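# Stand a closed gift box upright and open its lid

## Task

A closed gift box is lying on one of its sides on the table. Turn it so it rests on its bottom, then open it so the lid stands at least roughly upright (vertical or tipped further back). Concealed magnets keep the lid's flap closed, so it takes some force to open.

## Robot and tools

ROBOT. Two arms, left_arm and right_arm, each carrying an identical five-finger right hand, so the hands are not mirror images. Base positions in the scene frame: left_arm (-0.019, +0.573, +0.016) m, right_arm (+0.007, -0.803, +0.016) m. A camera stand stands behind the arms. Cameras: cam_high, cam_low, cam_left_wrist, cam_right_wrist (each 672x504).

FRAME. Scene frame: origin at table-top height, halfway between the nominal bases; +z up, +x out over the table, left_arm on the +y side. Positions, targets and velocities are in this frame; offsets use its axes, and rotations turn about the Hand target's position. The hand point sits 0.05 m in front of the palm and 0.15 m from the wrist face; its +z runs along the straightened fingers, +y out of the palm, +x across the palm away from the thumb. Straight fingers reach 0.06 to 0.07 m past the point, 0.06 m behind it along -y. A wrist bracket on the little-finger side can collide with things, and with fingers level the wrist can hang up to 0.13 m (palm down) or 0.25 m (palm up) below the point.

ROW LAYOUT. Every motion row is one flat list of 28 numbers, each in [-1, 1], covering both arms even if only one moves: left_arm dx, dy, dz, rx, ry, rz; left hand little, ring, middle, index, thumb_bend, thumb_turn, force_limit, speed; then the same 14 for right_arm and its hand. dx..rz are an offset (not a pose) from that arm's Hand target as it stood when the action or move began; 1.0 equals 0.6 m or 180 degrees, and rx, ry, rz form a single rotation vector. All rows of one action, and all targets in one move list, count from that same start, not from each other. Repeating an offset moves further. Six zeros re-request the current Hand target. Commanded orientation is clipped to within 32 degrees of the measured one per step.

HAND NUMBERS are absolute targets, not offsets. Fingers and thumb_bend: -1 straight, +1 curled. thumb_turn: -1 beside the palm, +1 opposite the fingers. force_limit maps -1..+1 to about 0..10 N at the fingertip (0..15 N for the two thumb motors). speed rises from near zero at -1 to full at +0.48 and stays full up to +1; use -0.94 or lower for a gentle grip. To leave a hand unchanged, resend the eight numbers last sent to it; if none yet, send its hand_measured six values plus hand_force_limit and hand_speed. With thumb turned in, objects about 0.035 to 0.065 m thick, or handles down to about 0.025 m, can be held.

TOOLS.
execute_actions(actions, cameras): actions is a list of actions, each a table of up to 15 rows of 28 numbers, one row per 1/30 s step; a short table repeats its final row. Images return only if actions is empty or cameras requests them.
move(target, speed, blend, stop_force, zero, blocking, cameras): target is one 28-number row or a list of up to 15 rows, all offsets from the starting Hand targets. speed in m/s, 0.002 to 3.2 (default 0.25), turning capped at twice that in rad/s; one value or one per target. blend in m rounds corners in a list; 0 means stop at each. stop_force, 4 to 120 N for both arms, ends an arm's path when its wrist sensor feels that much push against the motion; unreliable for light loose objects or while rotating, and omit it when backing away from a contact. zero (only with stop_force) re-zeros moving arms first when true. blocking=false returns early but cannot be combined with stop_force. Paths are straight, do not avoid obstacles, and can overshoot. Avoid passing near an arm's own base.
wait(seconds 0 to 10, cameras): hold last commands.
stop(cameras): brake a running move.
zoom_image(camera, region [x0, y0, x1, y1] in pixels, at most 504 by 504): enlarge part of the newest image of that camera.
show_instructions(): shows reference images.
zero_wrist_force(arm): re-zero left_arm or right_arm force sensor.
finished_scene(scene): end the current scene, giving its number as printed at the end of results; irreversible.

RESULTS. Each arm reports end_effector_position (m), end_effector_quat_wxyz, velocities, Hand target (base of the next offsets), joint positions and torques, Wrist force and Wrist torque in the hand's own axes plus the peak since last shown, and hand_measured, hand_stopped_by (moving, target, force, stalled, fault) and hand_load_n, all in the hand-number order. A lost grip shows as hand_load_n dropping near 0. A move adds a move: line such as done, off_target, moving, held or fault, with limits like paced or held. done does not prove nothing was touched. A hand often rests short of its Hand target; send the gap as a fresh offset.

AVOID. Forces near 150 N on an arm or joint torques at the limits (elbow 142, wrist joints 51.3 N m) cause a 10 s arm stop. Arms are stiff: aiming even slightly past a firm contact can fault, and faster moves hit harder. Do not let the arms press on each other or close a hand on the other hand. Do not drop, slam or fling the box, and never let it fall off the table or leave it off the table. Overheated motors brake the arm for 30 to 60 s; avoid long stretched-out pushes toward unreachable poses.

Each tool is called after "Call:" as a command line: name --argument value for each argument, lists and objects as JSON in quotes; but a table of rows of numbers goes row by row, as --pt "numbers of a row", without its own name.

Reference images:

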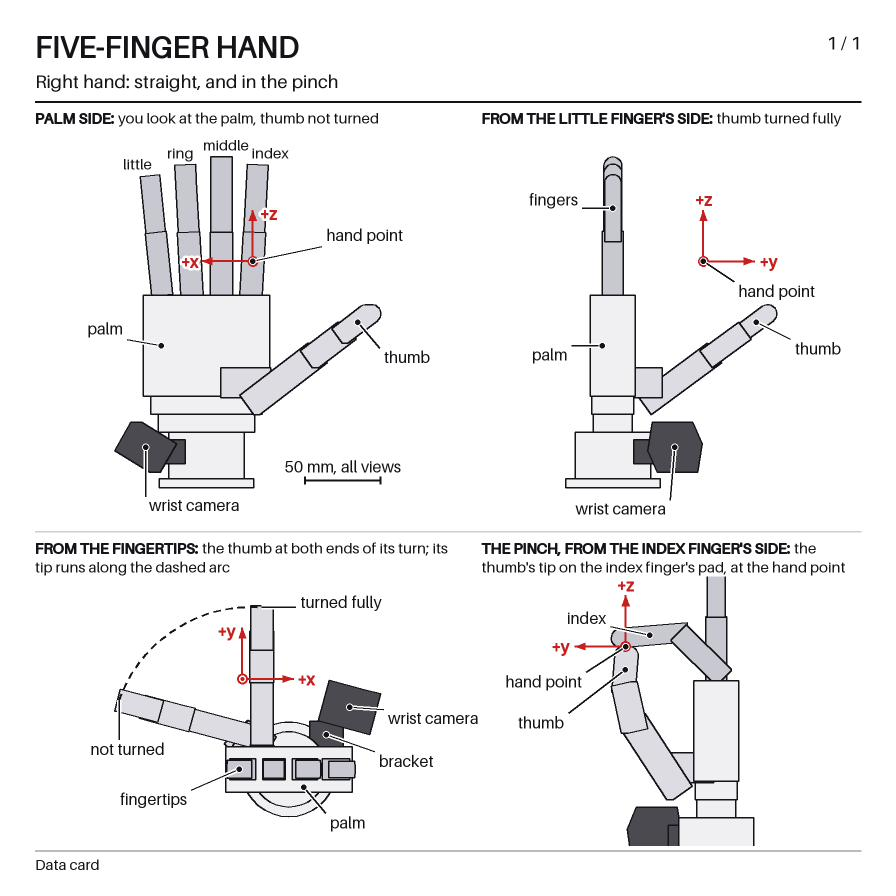

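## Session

Call:
execute_actions --actions '[]'

Scene clock: 0.00 s.
left_arm: end_effector_position=(-0.1618, +1.0443, +0.5950) hand_measured=(-1.000, -1.000, -1.000, -1.000, -1.000, -1.000) hand_load_n=(+0.0, +0.0, +0.0, +0.0, +0.0, +0.5) hand_stopped_by=(target, target, target, target, target, target) hand_force_limit=0.00 hand_speed=-0.80 end_effector_quat_wxyz=(-0.077, +0.744, -0.664, +0.024) | right_arm: end_effector_position=(+0.0821, -1.3275, +0.4849) hand_measured=(-1.000, -1.000, -1.000, -1.000, -1.000, -1.000) hand_load_n=(+0.0, +0.0, +0.0, +0.0, +0.0, +0.0) hand_stopped_by=(target, target, target, target, target, target) hand_force_limit=0.00 hand_speed=-0.80 end_effector_quat_wxyz=(-0.079, +0.684, +0.724, +0.055)
Joint positions: left_arm=[1.451 -1.641 1.52 1.591 1.696 -1.829] | right_arm=[-1.848 -1.454 1.58 1.617 1.66 -1.899]
Joint velocities: within noise
Joint torques (N m): no reading
Wrist force (N): no reading
Wrist torque (N m): no reading
Wrist force, peak (N): no reading
Hand target: left_arm -0.1618, +1.0443, +0.5950; -0.077, +0.744, -0.664, +0.024 | right_arm +0.0821, -1.3275, +0.4849; -0.079, +0.684, +0.724, +0.055
camera_calibration:
cam_left_wrist: T_world_to_cam=[[-0.920657, -0.364752, -0.139089, 0.313169], [-0.378483, 0.746779, 0.546875, -1.16115], [-0.0956051, 0.556127, -0.82558, 0.0134478], [0, 0, 0, 1]] pos_world=[-0.14987, 0.973876, 0.689667]
cam_right_wrist: T_world_to_cam=[[0.953065, 0.296288, 0.0622966, 0.278374], [0.258638, -0.9037, 0.341223, -1.38009], [0.157398, -0.309095, -0.937916, 0.150731], [0, 0, 0, 1]] pos_world=[0.0679115, -1.28308, 0.59495]

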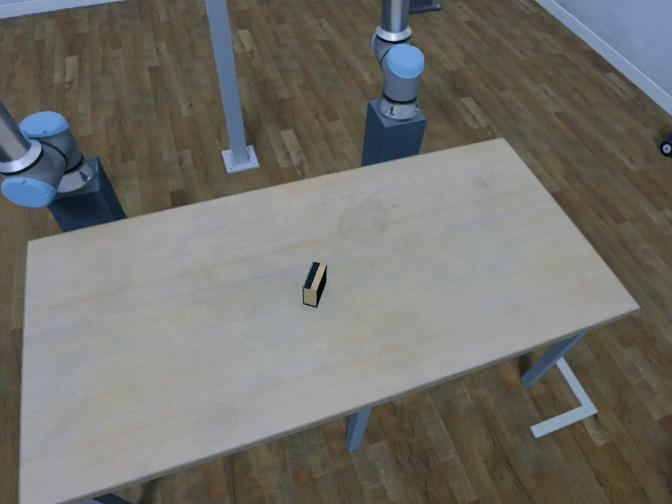

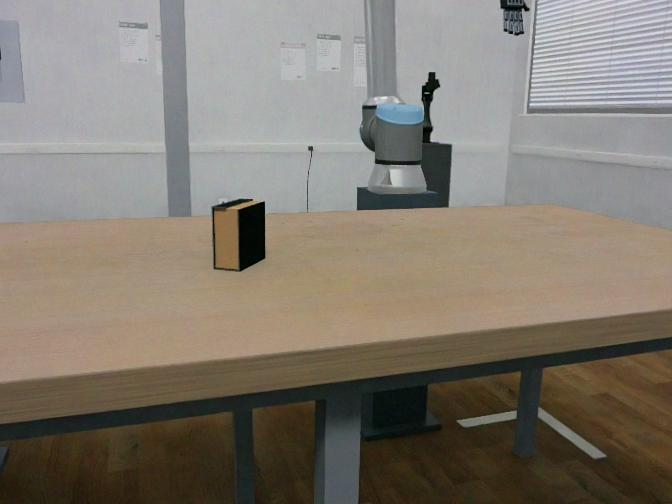

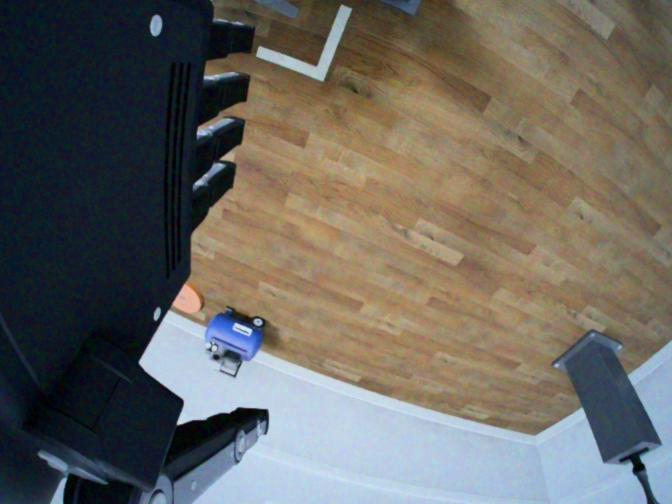

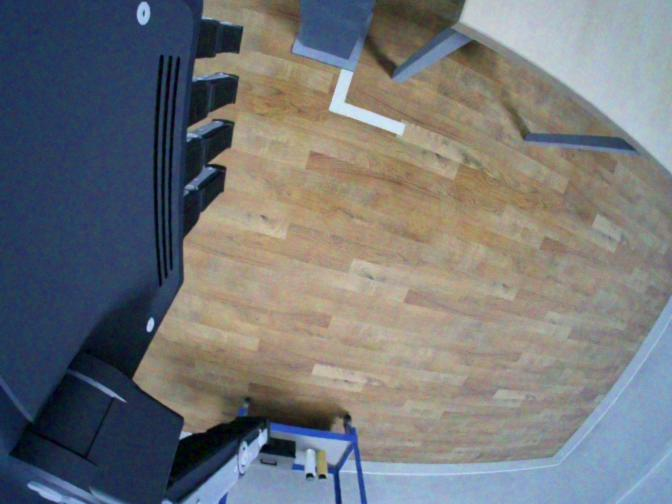

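Call:
zoom_image --camera "cam_high" --region '[285, 250, 345, 320]'

Call:
zoom_image --camera "cam_low" --region '[195, 185, 285, 285]'

Scaled by 7.200.

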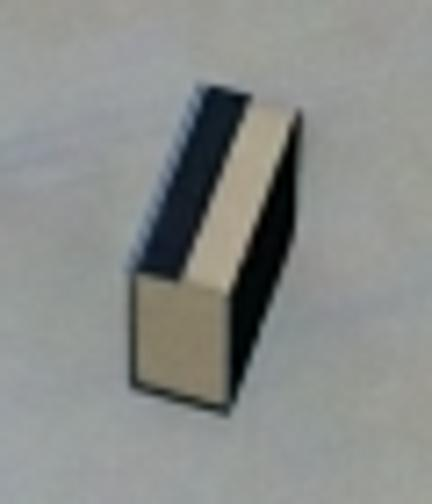

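Scaled by 5.040.

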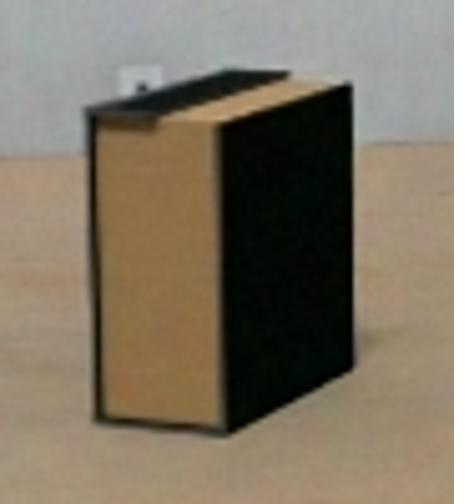

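Call:
move --target '[0.803,-0.54,0.01,-0.078,-0.038,-0.21,1,-1,1,-1,-1,-1,0,-0.5,0.697,0.6625,0.108,-0.0327,0.042,-0.495,1,1,-1,1,-1,-1,0,-0.5]' --speed 0.7

Call:
move --target '[0.7,-0.6,-0.22,-0.1825,-0.0895,-0.488,1,-1,1,-1,-1,-1,0,-0.5,0.17,0.8,-0.17,-0.014,0.0181,-0.212,1,1,-1,1,-1,-1,0,-0.5]' --speed 0.6

Scene clock: 111.03 s.
left_arm: end_effector_position=(+0.3200, +0.7203, +0.6010) hand_measured=(+1.000, -1.000, +1.000, -1.000, -1.000, -1.000) hand_load_n=(+0.0, +0.0, +0.0, +0.0, +0.0, +0.0) hand_stopped_by=(target, target, target, target, target, target) hand_force_limit=0.00 hand_speed=-0.50 end_effector_quat_wxyz=(+0.014, -0.490, +0.855, -0.171) | right_arm: end_effector_position=(+0.5002, -0.9300, +0.5496) hand_measured=(+1.000, +1.000, -1.000, +1.000, -1.000, -1.000) hand_load_n=(+0.0, +0.5, +0.0, +0.0, +0.0, +0.0) hand_stopped_by=(target, target, target, target, target, target) hand_force_limit=0.00 hand_speed=-0.50 end_effector_quat_wxyz=(-0.029, +0.999, +0.032, +0.020) end_effector_velocity=(+0.000, +0.000, +0.000) end_effector_angular_velocity=(-0.001, -0.001, -0.004)
Joint positions: left_arm=[-0.001 -1.778 1.597 1.547 1.849 -2.661] | right_arm=[-0.499 -1.514 1.492 1.587 1.501 1.005]
Joint velocities: left_arm=[within noise] | right_arm=[0.001 -0.001 0 -0.001 0 0.005]
Joint torques (N m): left_arm=[-9.49 -13.47 -29.01 5.05 -1.2 2.58] | right_arm=[12.76 -29.55 -48.76 1.54 -0.22 3.48]
Wrist force (N): left_arm=[0.8 -0.8 -0.4] | right_arm=[-0.1 -0.1 -0.2]
Wrist torque (N m): left_arm=[-0.05 -0.08 0.14] | right_arm=[-0.06 0.01 0.02]
Wrist force, peak (N): left_arm=[0.8 -2.7 0.5] | right_arm=[2.4 -1.9 -0.9]
Hand target: left_arm +0.3200, +0.7203, +0.6010; +0.014, -0.490, +0.855, -0.171 | right_arm +0.5003, -0.9300, +0.5497; -0.029, +0.999, +0.032, +0.020
Off the commanded pose: left_arm 0.000 m, 0 deg | right_arm 0.000 m, 0 deg.
move: done

Scene clock: 112.87 s.
left_arm: end_effector_position=(+0.6265, +0.4557, +0.5031) hand_measured=(+1.000, -1.000, +1.000, -1.000, -1.000, -1.000) hand_load_n=(+0.0, +0.0, +0.0, +0.0, +0.0, +0.0) hand_stopped_by=(target, target, target, target, target, target) hand_force_limit=0.00 hand_speed=-0.50 end_effector_quat_wxyz=(-0.090, +0.061, +0.925, -0.364) | right_arm: end_effector_position=(+0.5904, -0.5062, +0.4596) hand_measured=(+1.000, +1.000, -1.000, +1.000, -1.000, -1.000) hand_load_n=(+0.0, +0.0, +0.0, +0.0, +0.0, +0.0) hand_stopped_by=(target, target, target, target, target, target) hand_force_limit=0.00 hand_speed=-0.50 end_effector_quat_wxyz=(-0.003, +0.966, -0.259, +0.002)
Joint positions: left_arm=[-0.212 -1.245 1.327 1.563 2.337 -1.641] | right_arm=[0.237 -1.154 1.206 1.512 1.568 2.33]
Joint torques (N m): left_arm=[12.89 -54.13 -29.1 2.36 -0.59 2.41] | right_arm=[9.71 -68.11 -42.87 1.5 -1.13 2.36]
Wrist force (N): left_arm=[0.3 -1.1 -0.1] | right_arm=[0.2 -0.8 0.0]
Wrist torque (N m): left_arm=[-0.06 0.00 -0.04] | right_arm=[-0.22 -0.02 0.06]
Wrist force, peak (N): left_arm=[-13.5 -2.7 11.7] | right_arm=[-0.5 -3.1 0.8]
Hand target: left_arm +0.6265, +0.4557, +0.5029; -0.090, +0.061, +0.925, -0.364 (not the last commanded pose) | right_arm +0.5904, -0.5061, +0.4596; -0.003, +0.966, -0.259, +0.002 (not the last commanded pose)
Off the commanded pose: left_arm 0.152 m, 26 deg | right_arm 0.059 m, 4 deg.
move: held (left_arm; a check stopped the path), off_target (right_arm; braked when a check withheld steps of left_arm); limits=held
pose unreachable (left arm): on one or more control steps of this call, first in action 0 (counted from 0), this arm could not follow its commanded pose, so it was not sent that pose on those steps. It may still have moved: this result reports where it is.
cause: moving toward the commanded pose would bring two parts of the arm too close to each other (joints 4 (wrist 1) to 6 (wrist 3) lie between them).

Call:
move --target '[0.3275,-0.576,-0.538,0,0,0,1,1,1,-1,-1,-1,0,-0.5,0.228,0.693,-0.366,0,0,-0.0256,1,-1,1,-1,-1,-1,0,-0.5]' --speed 0.4 --cameras '["all"]'

Scene clock: 130.03 s.
left_arm: end_effector_position=(+0.8230, +0.1101, +0.1802) hand_measured=(+1.000, +1.000, +1.000, -1.000, -1.000, -1.000) hand_load_n=(+0.0, +0.0, +0.0, +0.0, +0.0, +0.0) hand_stopped_by=(target, target, target, target, target, target) hand_force_limit=0.00 hand_speed=-0.50 end_effector_quat_wxyz=(-0.090, +0.061, +0.925, -0.364) | right_arm: end_effector_position=(+0.7253, -0.0922, +0.2393) hand_measured=(+1.000, -1.000, +1.000, -1.000, -1.000, -1.000) hand_load_n=(+0.0, +0.0, +0.5, +0.0, +0.0, +0.0) hand_stopped_by=(target, target, target, target, target, target) hand_force_limit=0.00 hand_speed=-0.50 end_effector_quat_wxyz=(-0.071, +0.950, -0.302, +0.037)
Joint positions: left_arm=[-0.529 -0.693 0.949 1.088 2.312 -2.076] | right_arm=[0.593 -0.304 0.035 1.682 1.541 2.78]
Joint torques (N m): left_arm=[10.08 -87.86 -38.78 1.19 3.63 0.72] | right_arm=[2.05 -105.05 -36.27 2.58 0.97 -3.02]
Wrist force (N): left_arm=[0.4 -1.0 -0.1] | right_arm=[-0.1 -0.3 -0.5]
Wrist torque (N m): left_arm=[-0.02 -0.04 -0.08] | right_arm=[-0.09 0.03 0.09]
Wrist force, peak (N): left_arm=[2.0 -0.7 -2.8] | right_arm=[-1.1 -1.9 2.2]
Hand target: left_arm +0.8230, +0.1101, +0.1801; -0.090, +0.061, +0.925, -0.364 | right_arm +0.7272, -0.0903, +0.2400; -0.003, +0.955, -0.298, +0.003
Off the commanded pose: left_arm 0.000 m, 0 deg | right_arm 0.003 m, 9 deg.
elbow stopped short (right arm): the move would have taken joint 3 (elbow) straighter than the controller allows.
elbow read too straight (right arm): the controller reads joint 3 (elbow) straighter than it allows; while it does, the hand can move without a command.
move: off_target (right_arm)
camera_calibration:
cam_left_wrist: T_world_to_cam=[[-0.206158, 0.761175, -0.614908, 0.195082], [0.922866, 0.360152, 0.136415, -0.818389], [0.325297, -0.539355, -0.77671, 0.0500608], [0, 0, 0, 1]] pos_world=[0.779196, 0.173254, 0.270481]
cam_right_wrist: T_world_to_cam=[[-0.349782, -0.931147, -0.10304, 0.186018], [-0.849556, 0.268915, 0.453804, 0.538538], [-0.39485, 0.246271, -0.885124, 0.640134], [0, 0, 0, 1]] pos_world=[0.775341, -0.129257, 0.341375]

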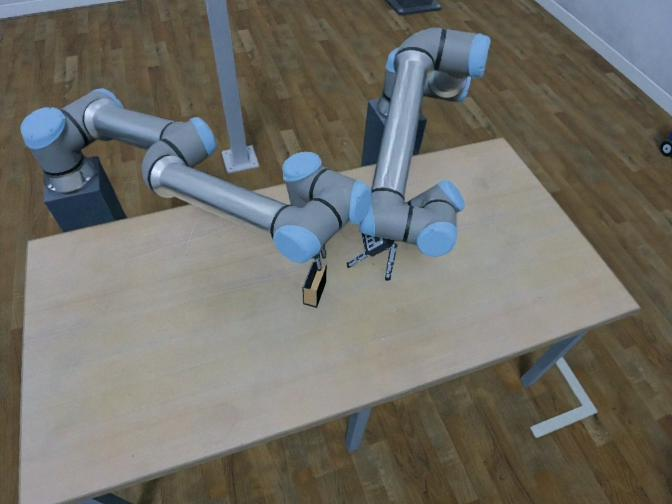

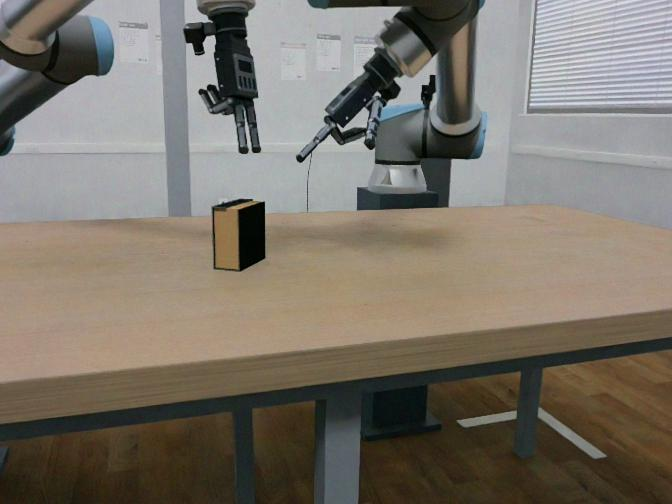

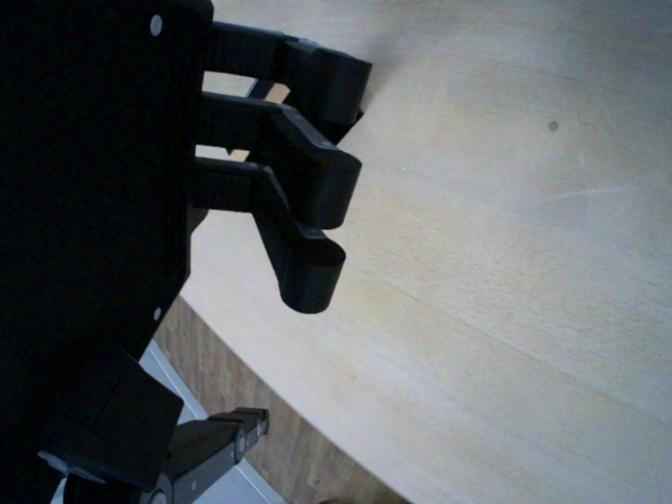

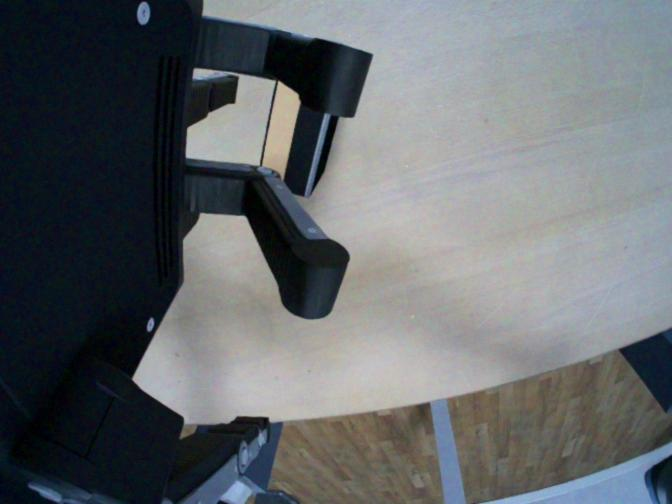

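Call:
move --target '[0,0,0,0,0,0,1,1,1,-1,-1,-1,0,-0.5,-0.018,-0.023,-0.083,0.1143,-0.0789,0,1,-1,1,-1,-1,-1,0,-0.5]' --speed 0.2 --cameras '["all"]'

Call:
zoom_image --camera "cam_high" --region '[270, 220, 390, 320]'

Call:
zoom_image --camera "cam_low" --region '[190, 110, 340, 280]'

Call:
zoom_image --camera "cam_left_wrist" --region '[190, 10, 380, 170]'

Call:
zoom_image --camera "cam_right_wrist" --region '[180, 10, 380, 210]'

Scene clock: 145.53 s.
left_arm: end_effector_position=(+0.8230, +0.1101, +0.1801) hand_measured=(+1.000, +1.000, +1.000, -1.000, -1.000, -1.000) hand_load_n=(+0.0, +0.0, +0.0, +0.0, +0.0, -0.5) hand_stopped_by=(target, target, target, target, target, target) hand_force_limit=0.00 hand_speed=-0.50 end_effector_quat_wxyz=(-0.090, +0.061, +0.925, -0.364) | right_arm: end_effector_position=(+0.7164, -0.1041, +0.1903) hand_measured=(+1.000, -1.000, +1.000, -1.000, -1.000, -1.000) hand_load_n=(+0.0, +0.0, +0.0, +0.0, +0.0, +0.0) hand_stopped_by=(target, target, target, target, target, target) hand_force_limit=0.00 hand_speed=-0.50 end_effector_quat_wxyz=(-0.210, +0.931, -0.291, +0.067)
Joint positions: left_arm=[-0.529 -0.693 0.949 1.088 2.313 -2.076] | right_arm=[0.55 -0.693 0.839 1.014 1.399 2.76]
Joint torques (N m): left_arm=[14.34 -87.01 -51.71 1.23 3.66 -1.49] | right_arm=[12.34 -96.4 -35.97 0.36 -0.7 3.44]
Wrist force (N): left_arm=[0.3 -0.8 -0.3] | right_arm=[0.0 -0.7 -0.2]
Wrist torque (N m): left_arm=[0.01 -0.02 -0.08] | right_arm=[-0.17 -0.01 -0.08]
Wrist force, peak (N): left_arm=[0.3 -1.2 -0.1] | right_arm=[0.3 -1.7 0.8]
Hand target: left_arm +0.8230, +0.1101, +0.1801; -0.090, +0.061, +0.925, -0.364 | right_arm +0.7164, -0.1041, +0.1902; -0.210, +0.931, -0.291, +0.067
Off the commanded pose: left_arm 0.000 m, 0 deg | right_arm 0.000 m, 0 deg.
move: done
camera_calibration:
cam_left_wrist: T_world_to_cam=[[-0.20626, 0.761084, -0.614986, 0.19522], [0.92285, 0.360237, 0.136302, -0.818453], [0.325278, -0.539426, -0.776669, 0.0500445], [0, 0, 0, 1]] pos_world=[0.779297, 0.173253, 0.270482]
cam_right_wrist: T_world_to_cam=[[-0.299778, -0.87673, -0.376135, 0.188532], [-0.913256, 0.149721, 0.378877, 0.604032], [-0.275857, 0.457087, -0.845562, 0.525422], [0, 0, 0, 1]] pos_world=[0.753095, -0.165309, 0.286337]

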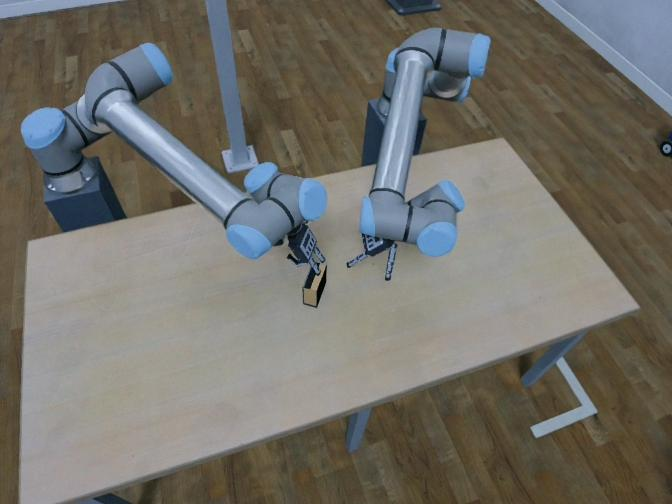

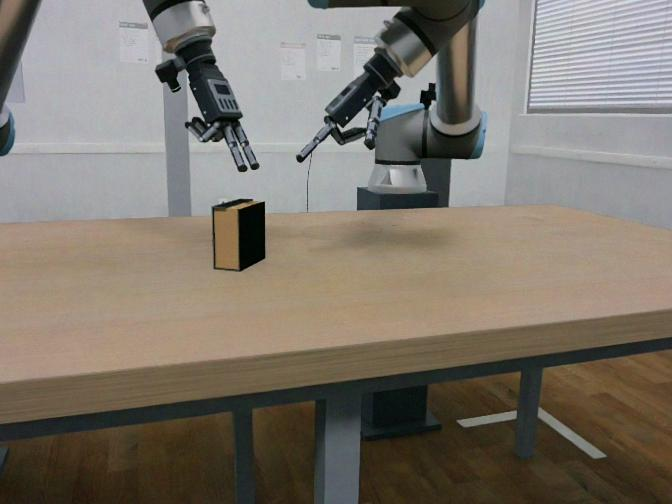

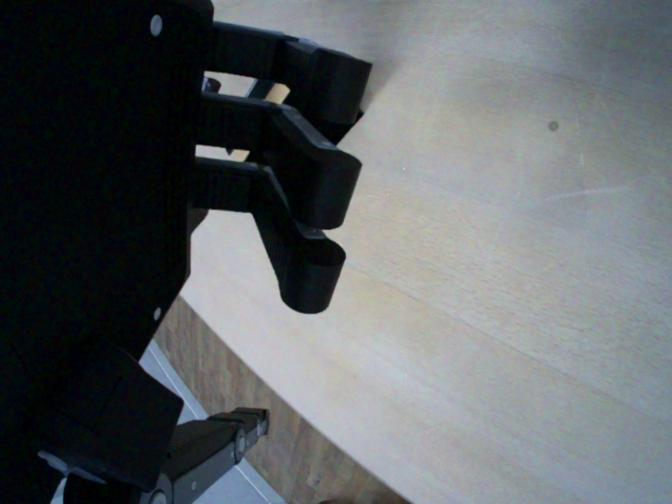

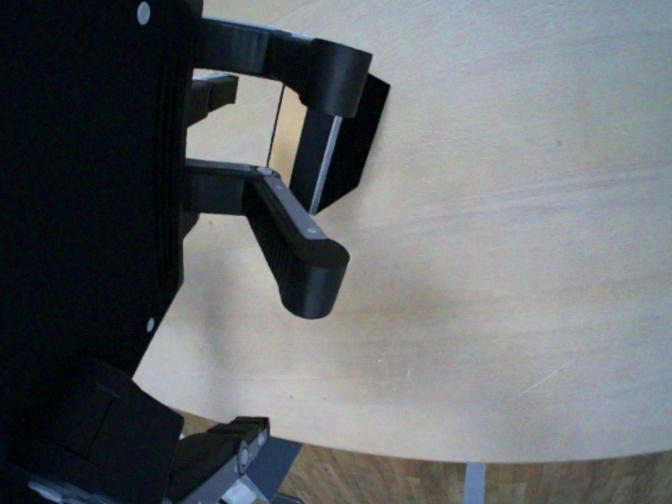

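Scaled by 4.200.

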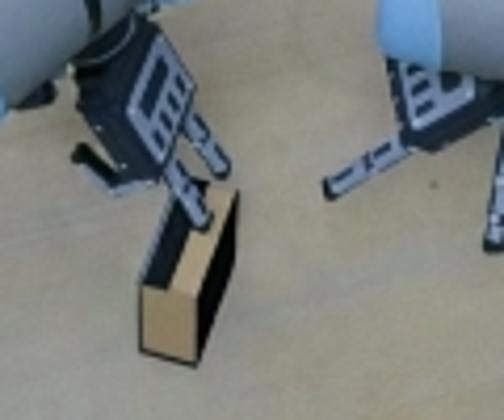

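Scaled by 2.965.

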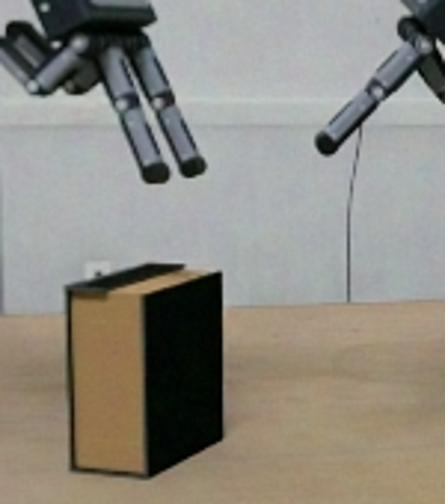

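Scaled by 2.653 from the camera's 672x504 image, which has a finer 960x720 frame.

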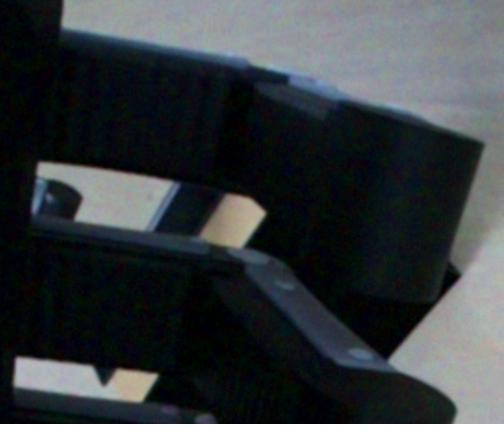

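Scaled by 2.520 from the camera's 672x504 image, which has a finer 960x720 frame.

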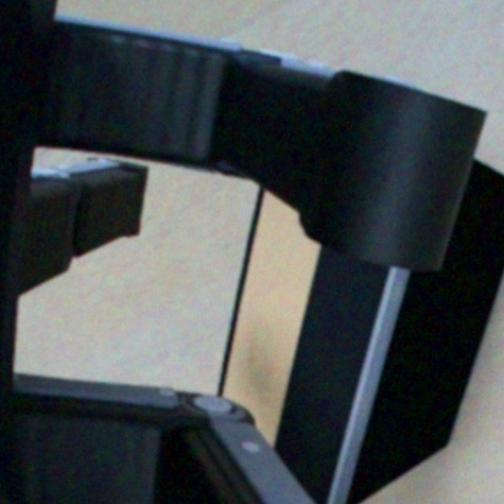

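Call:
move --target '[-0.034,-0.095,-0.087,0,0,0,1,1,1,-1,-1,-1,0,-0.5,-0.0057,-0.0083,-0.075,0,0,0,1,-1,1,-1,-1,-1,0,-0.5]' --speed 0.1 --cameras '["all"]'

Call:
zoom_image --camera "cam_high" --region '[285, 240, 355, 310]'

Call:
zoom_image --camera "cam_low" --region '[190, 140, 300, 280]'

Call:
zoom_image --camera "cam_right_wrist" --region '[180, 10, 400, 210]'

Call:
zoom_image --camera "cam_left_wrist" --region '[190, 10, 380, 170]'

Scene clock: 171.10 s.
left_arm: end_effector_position=(+0.8025, +0.0531, +0.1277) hand_measured=(+1.000, +1.000, +1.000, -1.000, -1.000, -1.000) hand_load_n=(+0.0, +0.0, +0.0, +0.0, +0.0, +0.0) hand_stopped_by=(target, target, target, target, target, target) hand_force_limit=0.00 hand_speed=-0.50 end_effector_quat_wxyz=(-0.090, +0.061, +0.925, -0.364) | right_arm: end_effector_position=(+0.7130, -0.1091, +0.1450) hand_measured=(+1.000, -1.000, +1.000, -1.000, -1.000, -1.000) hand_load_n=(+0.0, +0.0, +0.0, +0.0, +0.0, +0.0) hand_stopped_by=(target, target, target, target, target, target) hand_force_limit=0.00 hand_speed=-0.50 end_effector_quat_wxyz=(-0.210, +0.931, -0.291, +0.067)
Joint positions: left_arm=[-0.594 -0.665 0.98 0.973 2.296 -2.16] | right_arm=[0.548 -0.687 0.91 0.938 1.397 2.758]
Joint torques (N m): left_arm=[11.3 -109.76 -49.36 5.86 2.61 1.22] | right_arm=[-1.06 -102.63 -48.68 5.77 -1.43 -2.05]
Wrist force (N): left_arm=[0.2 -1.1 -0.2] | right_arm=[-0.1 -0.4 -0.4]
Wrist torque (N m): left_arm=[-0.03 -0.01 0.02] | right_arm=[-0.12 -0.01 0.06]
Wrist force, peak (N): left_arm=[0.1 -0.9 -1.8] | right_arm=[0.0 -0.9 -1.0]
Hand target: left_arm +0.8026, +0.0531, +0.1279; -0.090, +0.061, +0.925, -0.364 | right_arm +0.7130, -0.1091, +0.1452; -0.210, +0.931, -0.291, +0.067
Off the commanded pose: left_arm 0.000 m, 0 deg | right_arm 0.000 m, 0 deg.
move: done
camera_calibration:
cam_left_wrist: T_world_to_cam=[[-0.206381, 0.761312, -0.614664, 0.202061], [0.922916, 0.36012, 0.136159, -0.771759], [0.325012, -0.539183, -0.776949, -0.0145426], [0, 0, 0, 1]] pos_world=[0.758697, 0.116253, 0.217983]
cam_right_wrist: T_world_to_cam=[[-0.299718, -0.876752, -0.376133, 0.166098], [-0.913248, 0.149629, 0.378933, 0.618698], [-0.27595, 0.457075, -0.845538, 0.488454], [0, 0, 0, 1]] pos_world=[0.749596, -0.170208, 0.241036]

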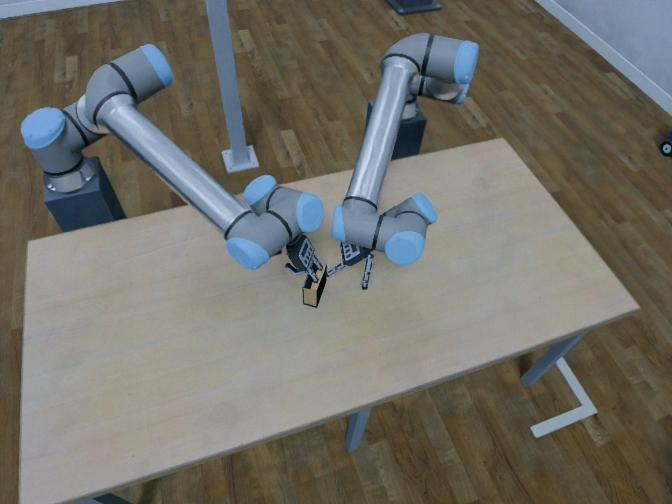

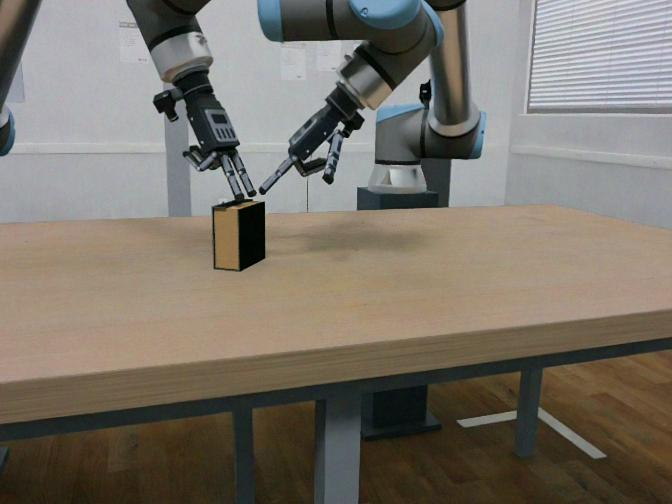

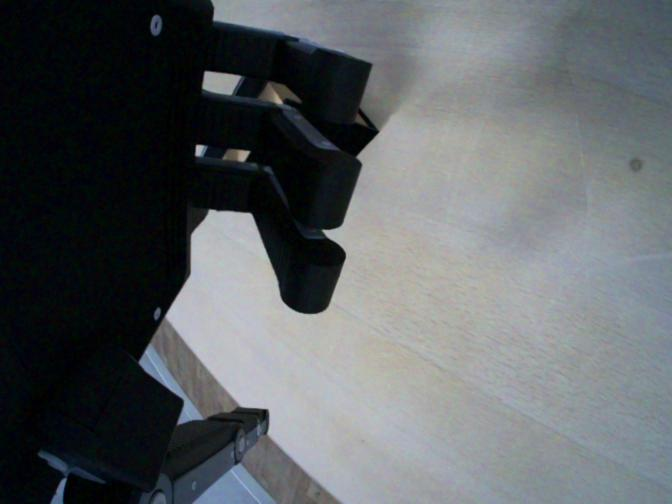

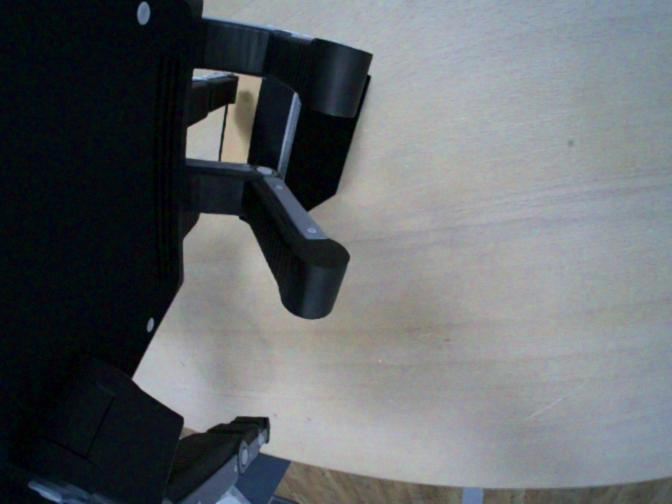

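Scaled by 7.200.

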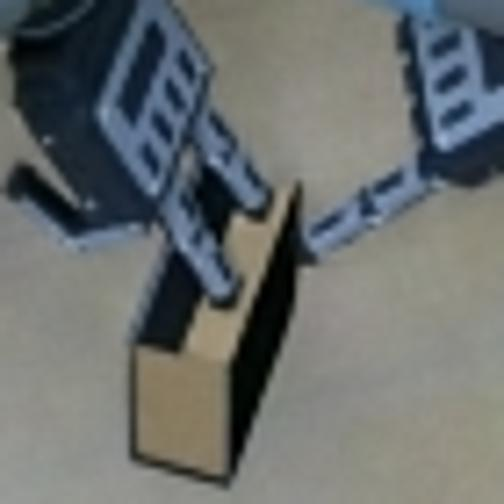

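Scaled by 3.600.

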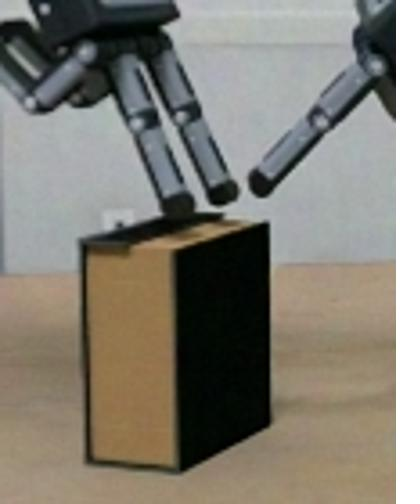

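Scaled by 2.291 from the camera's 672x504 image, which has a finer 960x720 frame.

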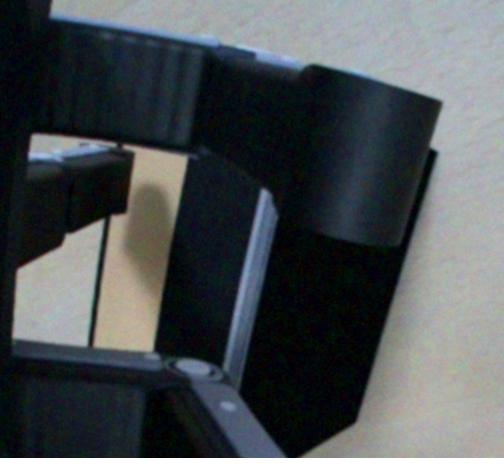

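Scaled by 2.653 from the camera's 672x504 image, which has a finer 960x720 frame.

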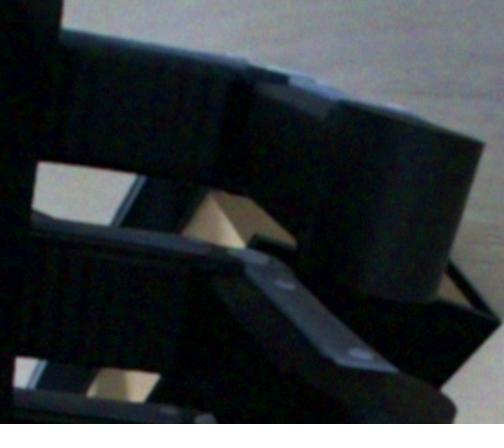

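Call:
move --target '[0,0,0,0,0,0,1,1,1,-1,-1,-1,0,-0.5,0,0,-0.035,0,0,0,1,-1,1,-1,-1,-1,0,-0.5]' --speed 0.008 --stop_force 10 --cameras '["cam_high","cam_low"]'

Call:
zoom_image --camera "cam_high" --region '[285, 240, 355, 310]'

Call:
zoom_image --camera "cam_low" --region '[200, 150, 280, 230]'

Scene clock: 178.03 s.
left_arm: end_effector_position=(+0.8026, +0.0531, +0.1279) hand_measured=(+1.000, +1.000, +1.000, -1.000, -1.000, -1.000) hand_load_n=(+0.0, +0.0, +0.0, +0.0, +0.0, -0.5) hand_stopped_by=(target, target, target, target, target, target) hand_force_limit=0.00 hand_speed=-0.50 end_effector_quat_wxyz=(-0.090, +0.061, +0.925, -0.364) | right_arm: end_effector_position=(+0.7130, -0.1090, +0.1348) hand_measured=(+1.000, -1.000, +1.000, -1.000, -1.000, -1.000) hand_load_n=(+0.0, +0.0, +0.5, +0.0, +0.0, +0.0) hand_stopped_by=(target, target, target, target, target, target) hand_force_limit=0.00 hand_speed=-0.50 end_effector_quat_wxyz=(-0.210, +0.931, -0.291, +0.067)
Joint positions: left_arm=[-0.594 -0.665 0.98 0.973 2.296 -2.16] | right_arm=[0.548 -0.683 0.919 0.924 1.397 2.758]
Joint torques (N m): left_arm=[13.52 -107.31 -50.84 4.03 3.7 2.63] | right_arm=[9.13 -100.73 -41.58 5.6 1 2.53]
Wrist force (N): left_arm=[0.2 -1.0 -0.1] | right_arm=[0.0 -4.8 -12.3]
Wrist torque (N m): left_arm=[-0.03 -0.01 0.01] | right_arm=[0.79 0.14 -0.02]
Wrist force, peak (N): left_arm=[0.4 -1.3 -0.3] | right_arm=[-0.4 -6.4 -16.7]
Hand target: left_arm +0.8026, +0.0531, +0.1279; -0.090, +0.061, +0.925, -0.364 | right_arm +0.7130, -0.1090, +0.1349; -0.210, +0.931, -0.291, +0.067 (not the last commanded pose)
Off the commanded pose: left_arm 0.000 m, 0 deg | right_arm 0.011 m, 0 deg.
move: contact (right_arm)
Images, in order (width x height): cam_high 672x504, cam_low 672x504.

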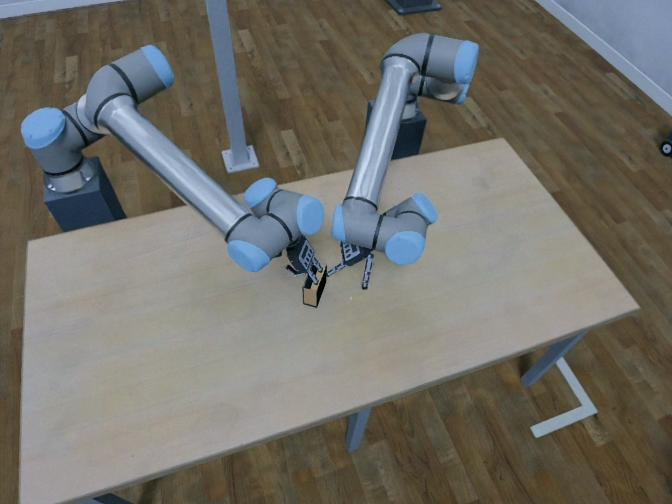

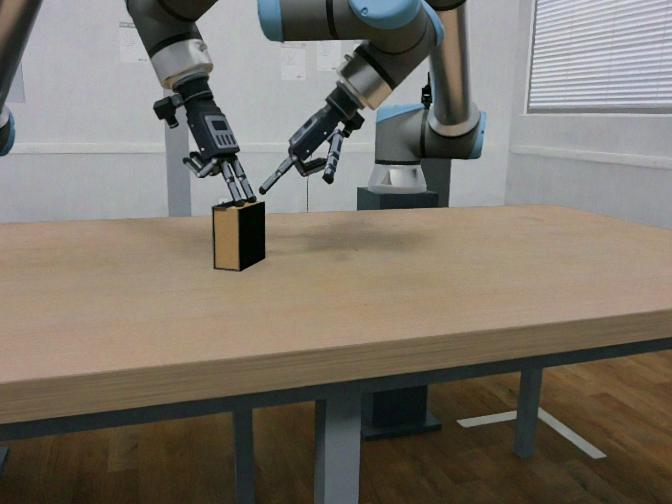

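Scaled by 7.200.

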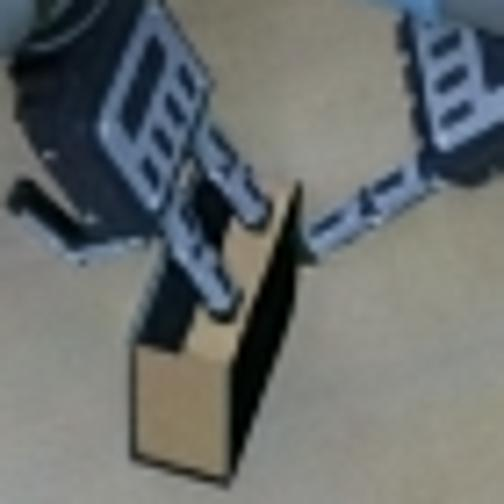

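Scaled by 6.300.

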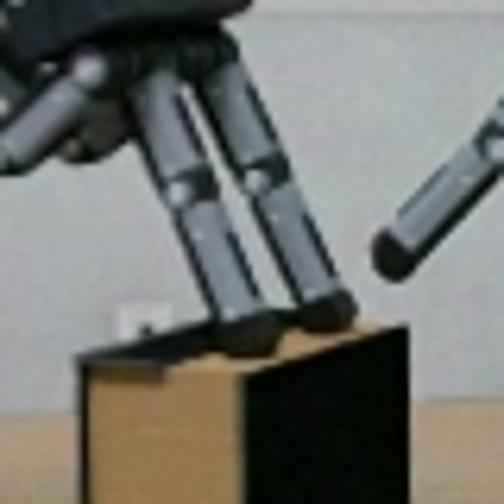

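Call:
move --target '[-0.0227,-0.033,-0.015,0,0,0,1,1,1,-1,-1,-1,0,-0.5,0,0,0,0,0,0,1,-1,1,-1,-1,-1,0,-0.5]' --speed 0.05

Call:
move --target '[0,0,-0.027,0,0,0,1,1,1,-1,-1,-1,0,-0.5,0,0,0,0,0,0,1,-1,1,-1,-1,-1,0,-0.5]' --speed 0.008 --stop_force 4 --cameras '["cam_high","cam_low"]'

Call:
zoom_image --camera "cam_high" --region '[285, 240, 355, 310]'

Call:
zoom_image --camera "cam_low" --region '[200, 150, 280, 230]'

Scene clock: 187.13 s.
left_arm: end_effector_position=(+0.7888, +0.0332, +0.1188) hand_measured=(+1.000, +1.000, +1.000, -1.000, -1.000, -1.000) hand_load_n=(+0.0, +0.5, +0.0, +0.0, +0.0, -0.5) hand_stopped_by=(target, target, target, target, target, target) hand_force_limit=0.00 hand_speed=-0.50 end_effector_quat_wxyz=(-0.090, +0.061, +0.925, -0.364) end_effector_velocity=(+0.002, +0.005, +0.000) end_effector_angular_velocity=(+0.003, +0.002, +0.002) | right_arm: end_effector_position=(+0.7130, -0.1090, +0.1349) hand_measured=(+1.000, -1.000, +1.000, -1.000, -1.000, -1.000) hand_load_n=(+0.0, +0.0, +0.0, +0.5, +0.0, +0.0) hand_stopped_by=(target, target, target, target, target, target) hand_force_limit=0.00 hand_speed=-0.50 end_effector_quat_wxyz=(-0.210, +0.931, -0.291, +0.067)
Joint positions: left_arm=[-0.621 -0.67 1.002 0.934 2.288 -2.194] | right_arm=[0.548 -0.683 0.919 0.924 1.397 2.758]
Joint velocities: left_arm=[0.005 0 0 0.005 0 0.004] | right_arm=[within noise]
Joint torques (N m): left_arm=[12.29 -103.09 -49.14 4.81 1.92 2.36] | right_arm=[9.93 -99.84 -42.39 5.47 1.07 2.67]
Wrist force (N): left_arm=[-0.1 -0.9 -0.5] | right_arm=[-0.3 -4.8 -11.7]
Wrist torque (N m): left_arm=[0.02 0.05 0.07] | right_arm=[0.72 0.17 -0.05]
Wrist force, peak (N): left_arm=[0.6 -1.4 0.7] | right_arm=[-0.3 -4.7 -12.3]
Hand target: left_arm +0.7890, +0.0333, +0.1189; -0.090, +0.061, +0.925, -0.364 | right_arm +0.7130, -0.1090, +0.1349; -0.210, +0.931, -0.291, +0.067
Off the commanded pose: left_arm 0.000 m, 0 deg | right_arm 0.000 m, 0 deg.
move: done

Scene clock: 189.57 s.
left_arm: end_effector_position=(+0.7890, +0.0333, +0.1092) hand_measured=(+1.000, +1.000, +1.000, -1.000, -1.000, -1.000) hand_load_n=(+0.0, +0.5, +0.0, +0.5, +0.0, +0.0) hand_stopped_by=(target, target, target, target, target, target) hand_force_limit=0.00 hand_speed=-0.50 end_effector_quat_wxyz=(-0.090, +0.061, +0.925, -0.364) | right_arm: end_effector_position=(+0.7130, -0.1090, +0.1349) hand_measured=(+1.000, -1.000, +1.000, -1.000, -1.000, -1.000) hand_load_n=(+0.0, +0.0, +0.0, +0.5, +0.0, +0.0) hand_stopped_by=(target, target, target, target, target, target) hand_force_limit=0.00 hand_speed=-0.50 end_effector_quat_wxyz=(-0.210, +0.931, -0.291, +0.067)
Joint positions: left_arm=[-0.62 -0.664 1.008 0.922 2.288 -2.194] | right_arm=[0.548 -0.683 0.919 0.924 1.397 2.758]
Joint torques (N m): left_arm=[10.34 -106.1 -47.92 4.66 -0.77 1.6] | right_arm=[9.61 -100.8 -42.1 4.38 0.95 2.53]
Wrist force (N): left_arm=[1.0 -4.0 -4.2] | right_arm=[-0.1 -4.1 -12.0]
Wrist torque (N m): left_arm=[0.38 0.03 0.12] | right_arm=[0.71 0.18 -0.02]
Wrist force, peak (N): left_arm=[1.5 -5.5 -6.7] | right_arm=[-0.2 -4.1 -12.4]
Hand target: left_arm +0.7890, +0.0333, +0.1092; -0.090, +0.061, +0.925, -0.364 (not the last commanded pose) | right_arm +0.7130, -0.1090, +0.1349; -0.210, +0.931, -0.291, +0.067
Off the commanded pose: left_arm 0.006 m, 0 deg | right_arm 0.000 m, 0 deg.
move: contact (left_arm)
Images, in order (width x height): cam_high 672x504, cam_low 672x504.

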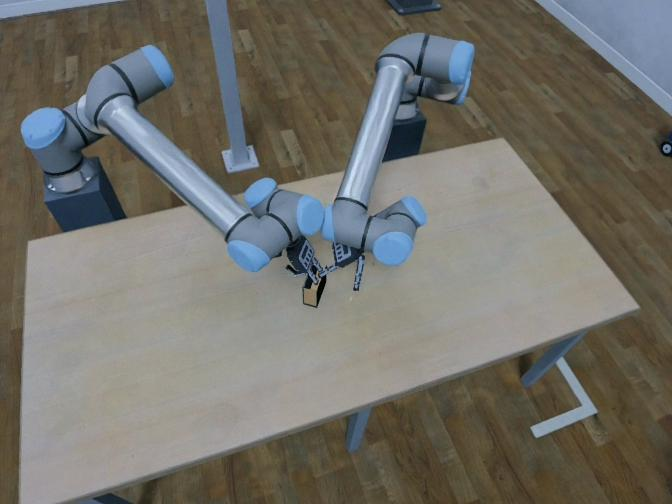

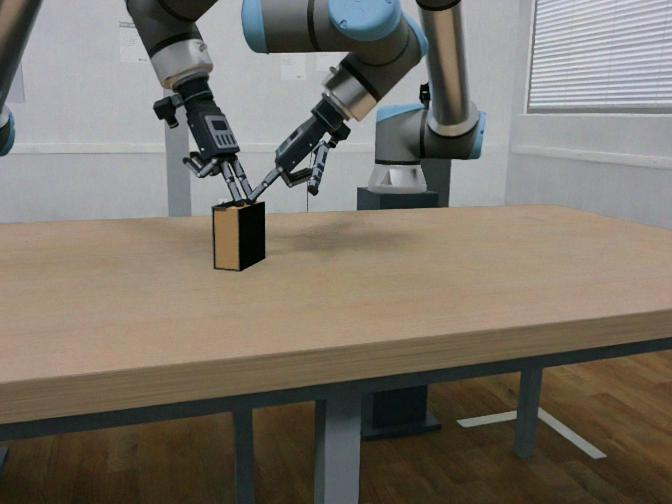

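Scaled by 7.200.

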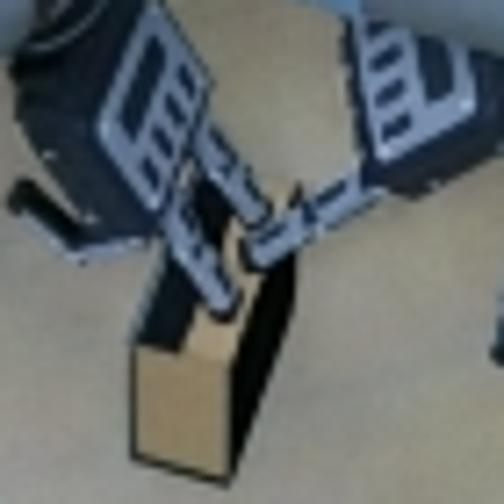

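Scaled by 6.300.

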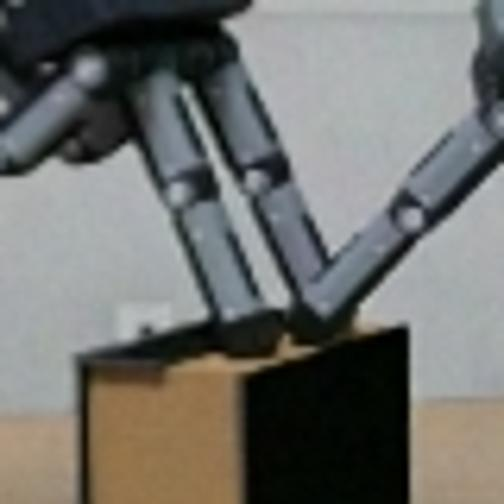

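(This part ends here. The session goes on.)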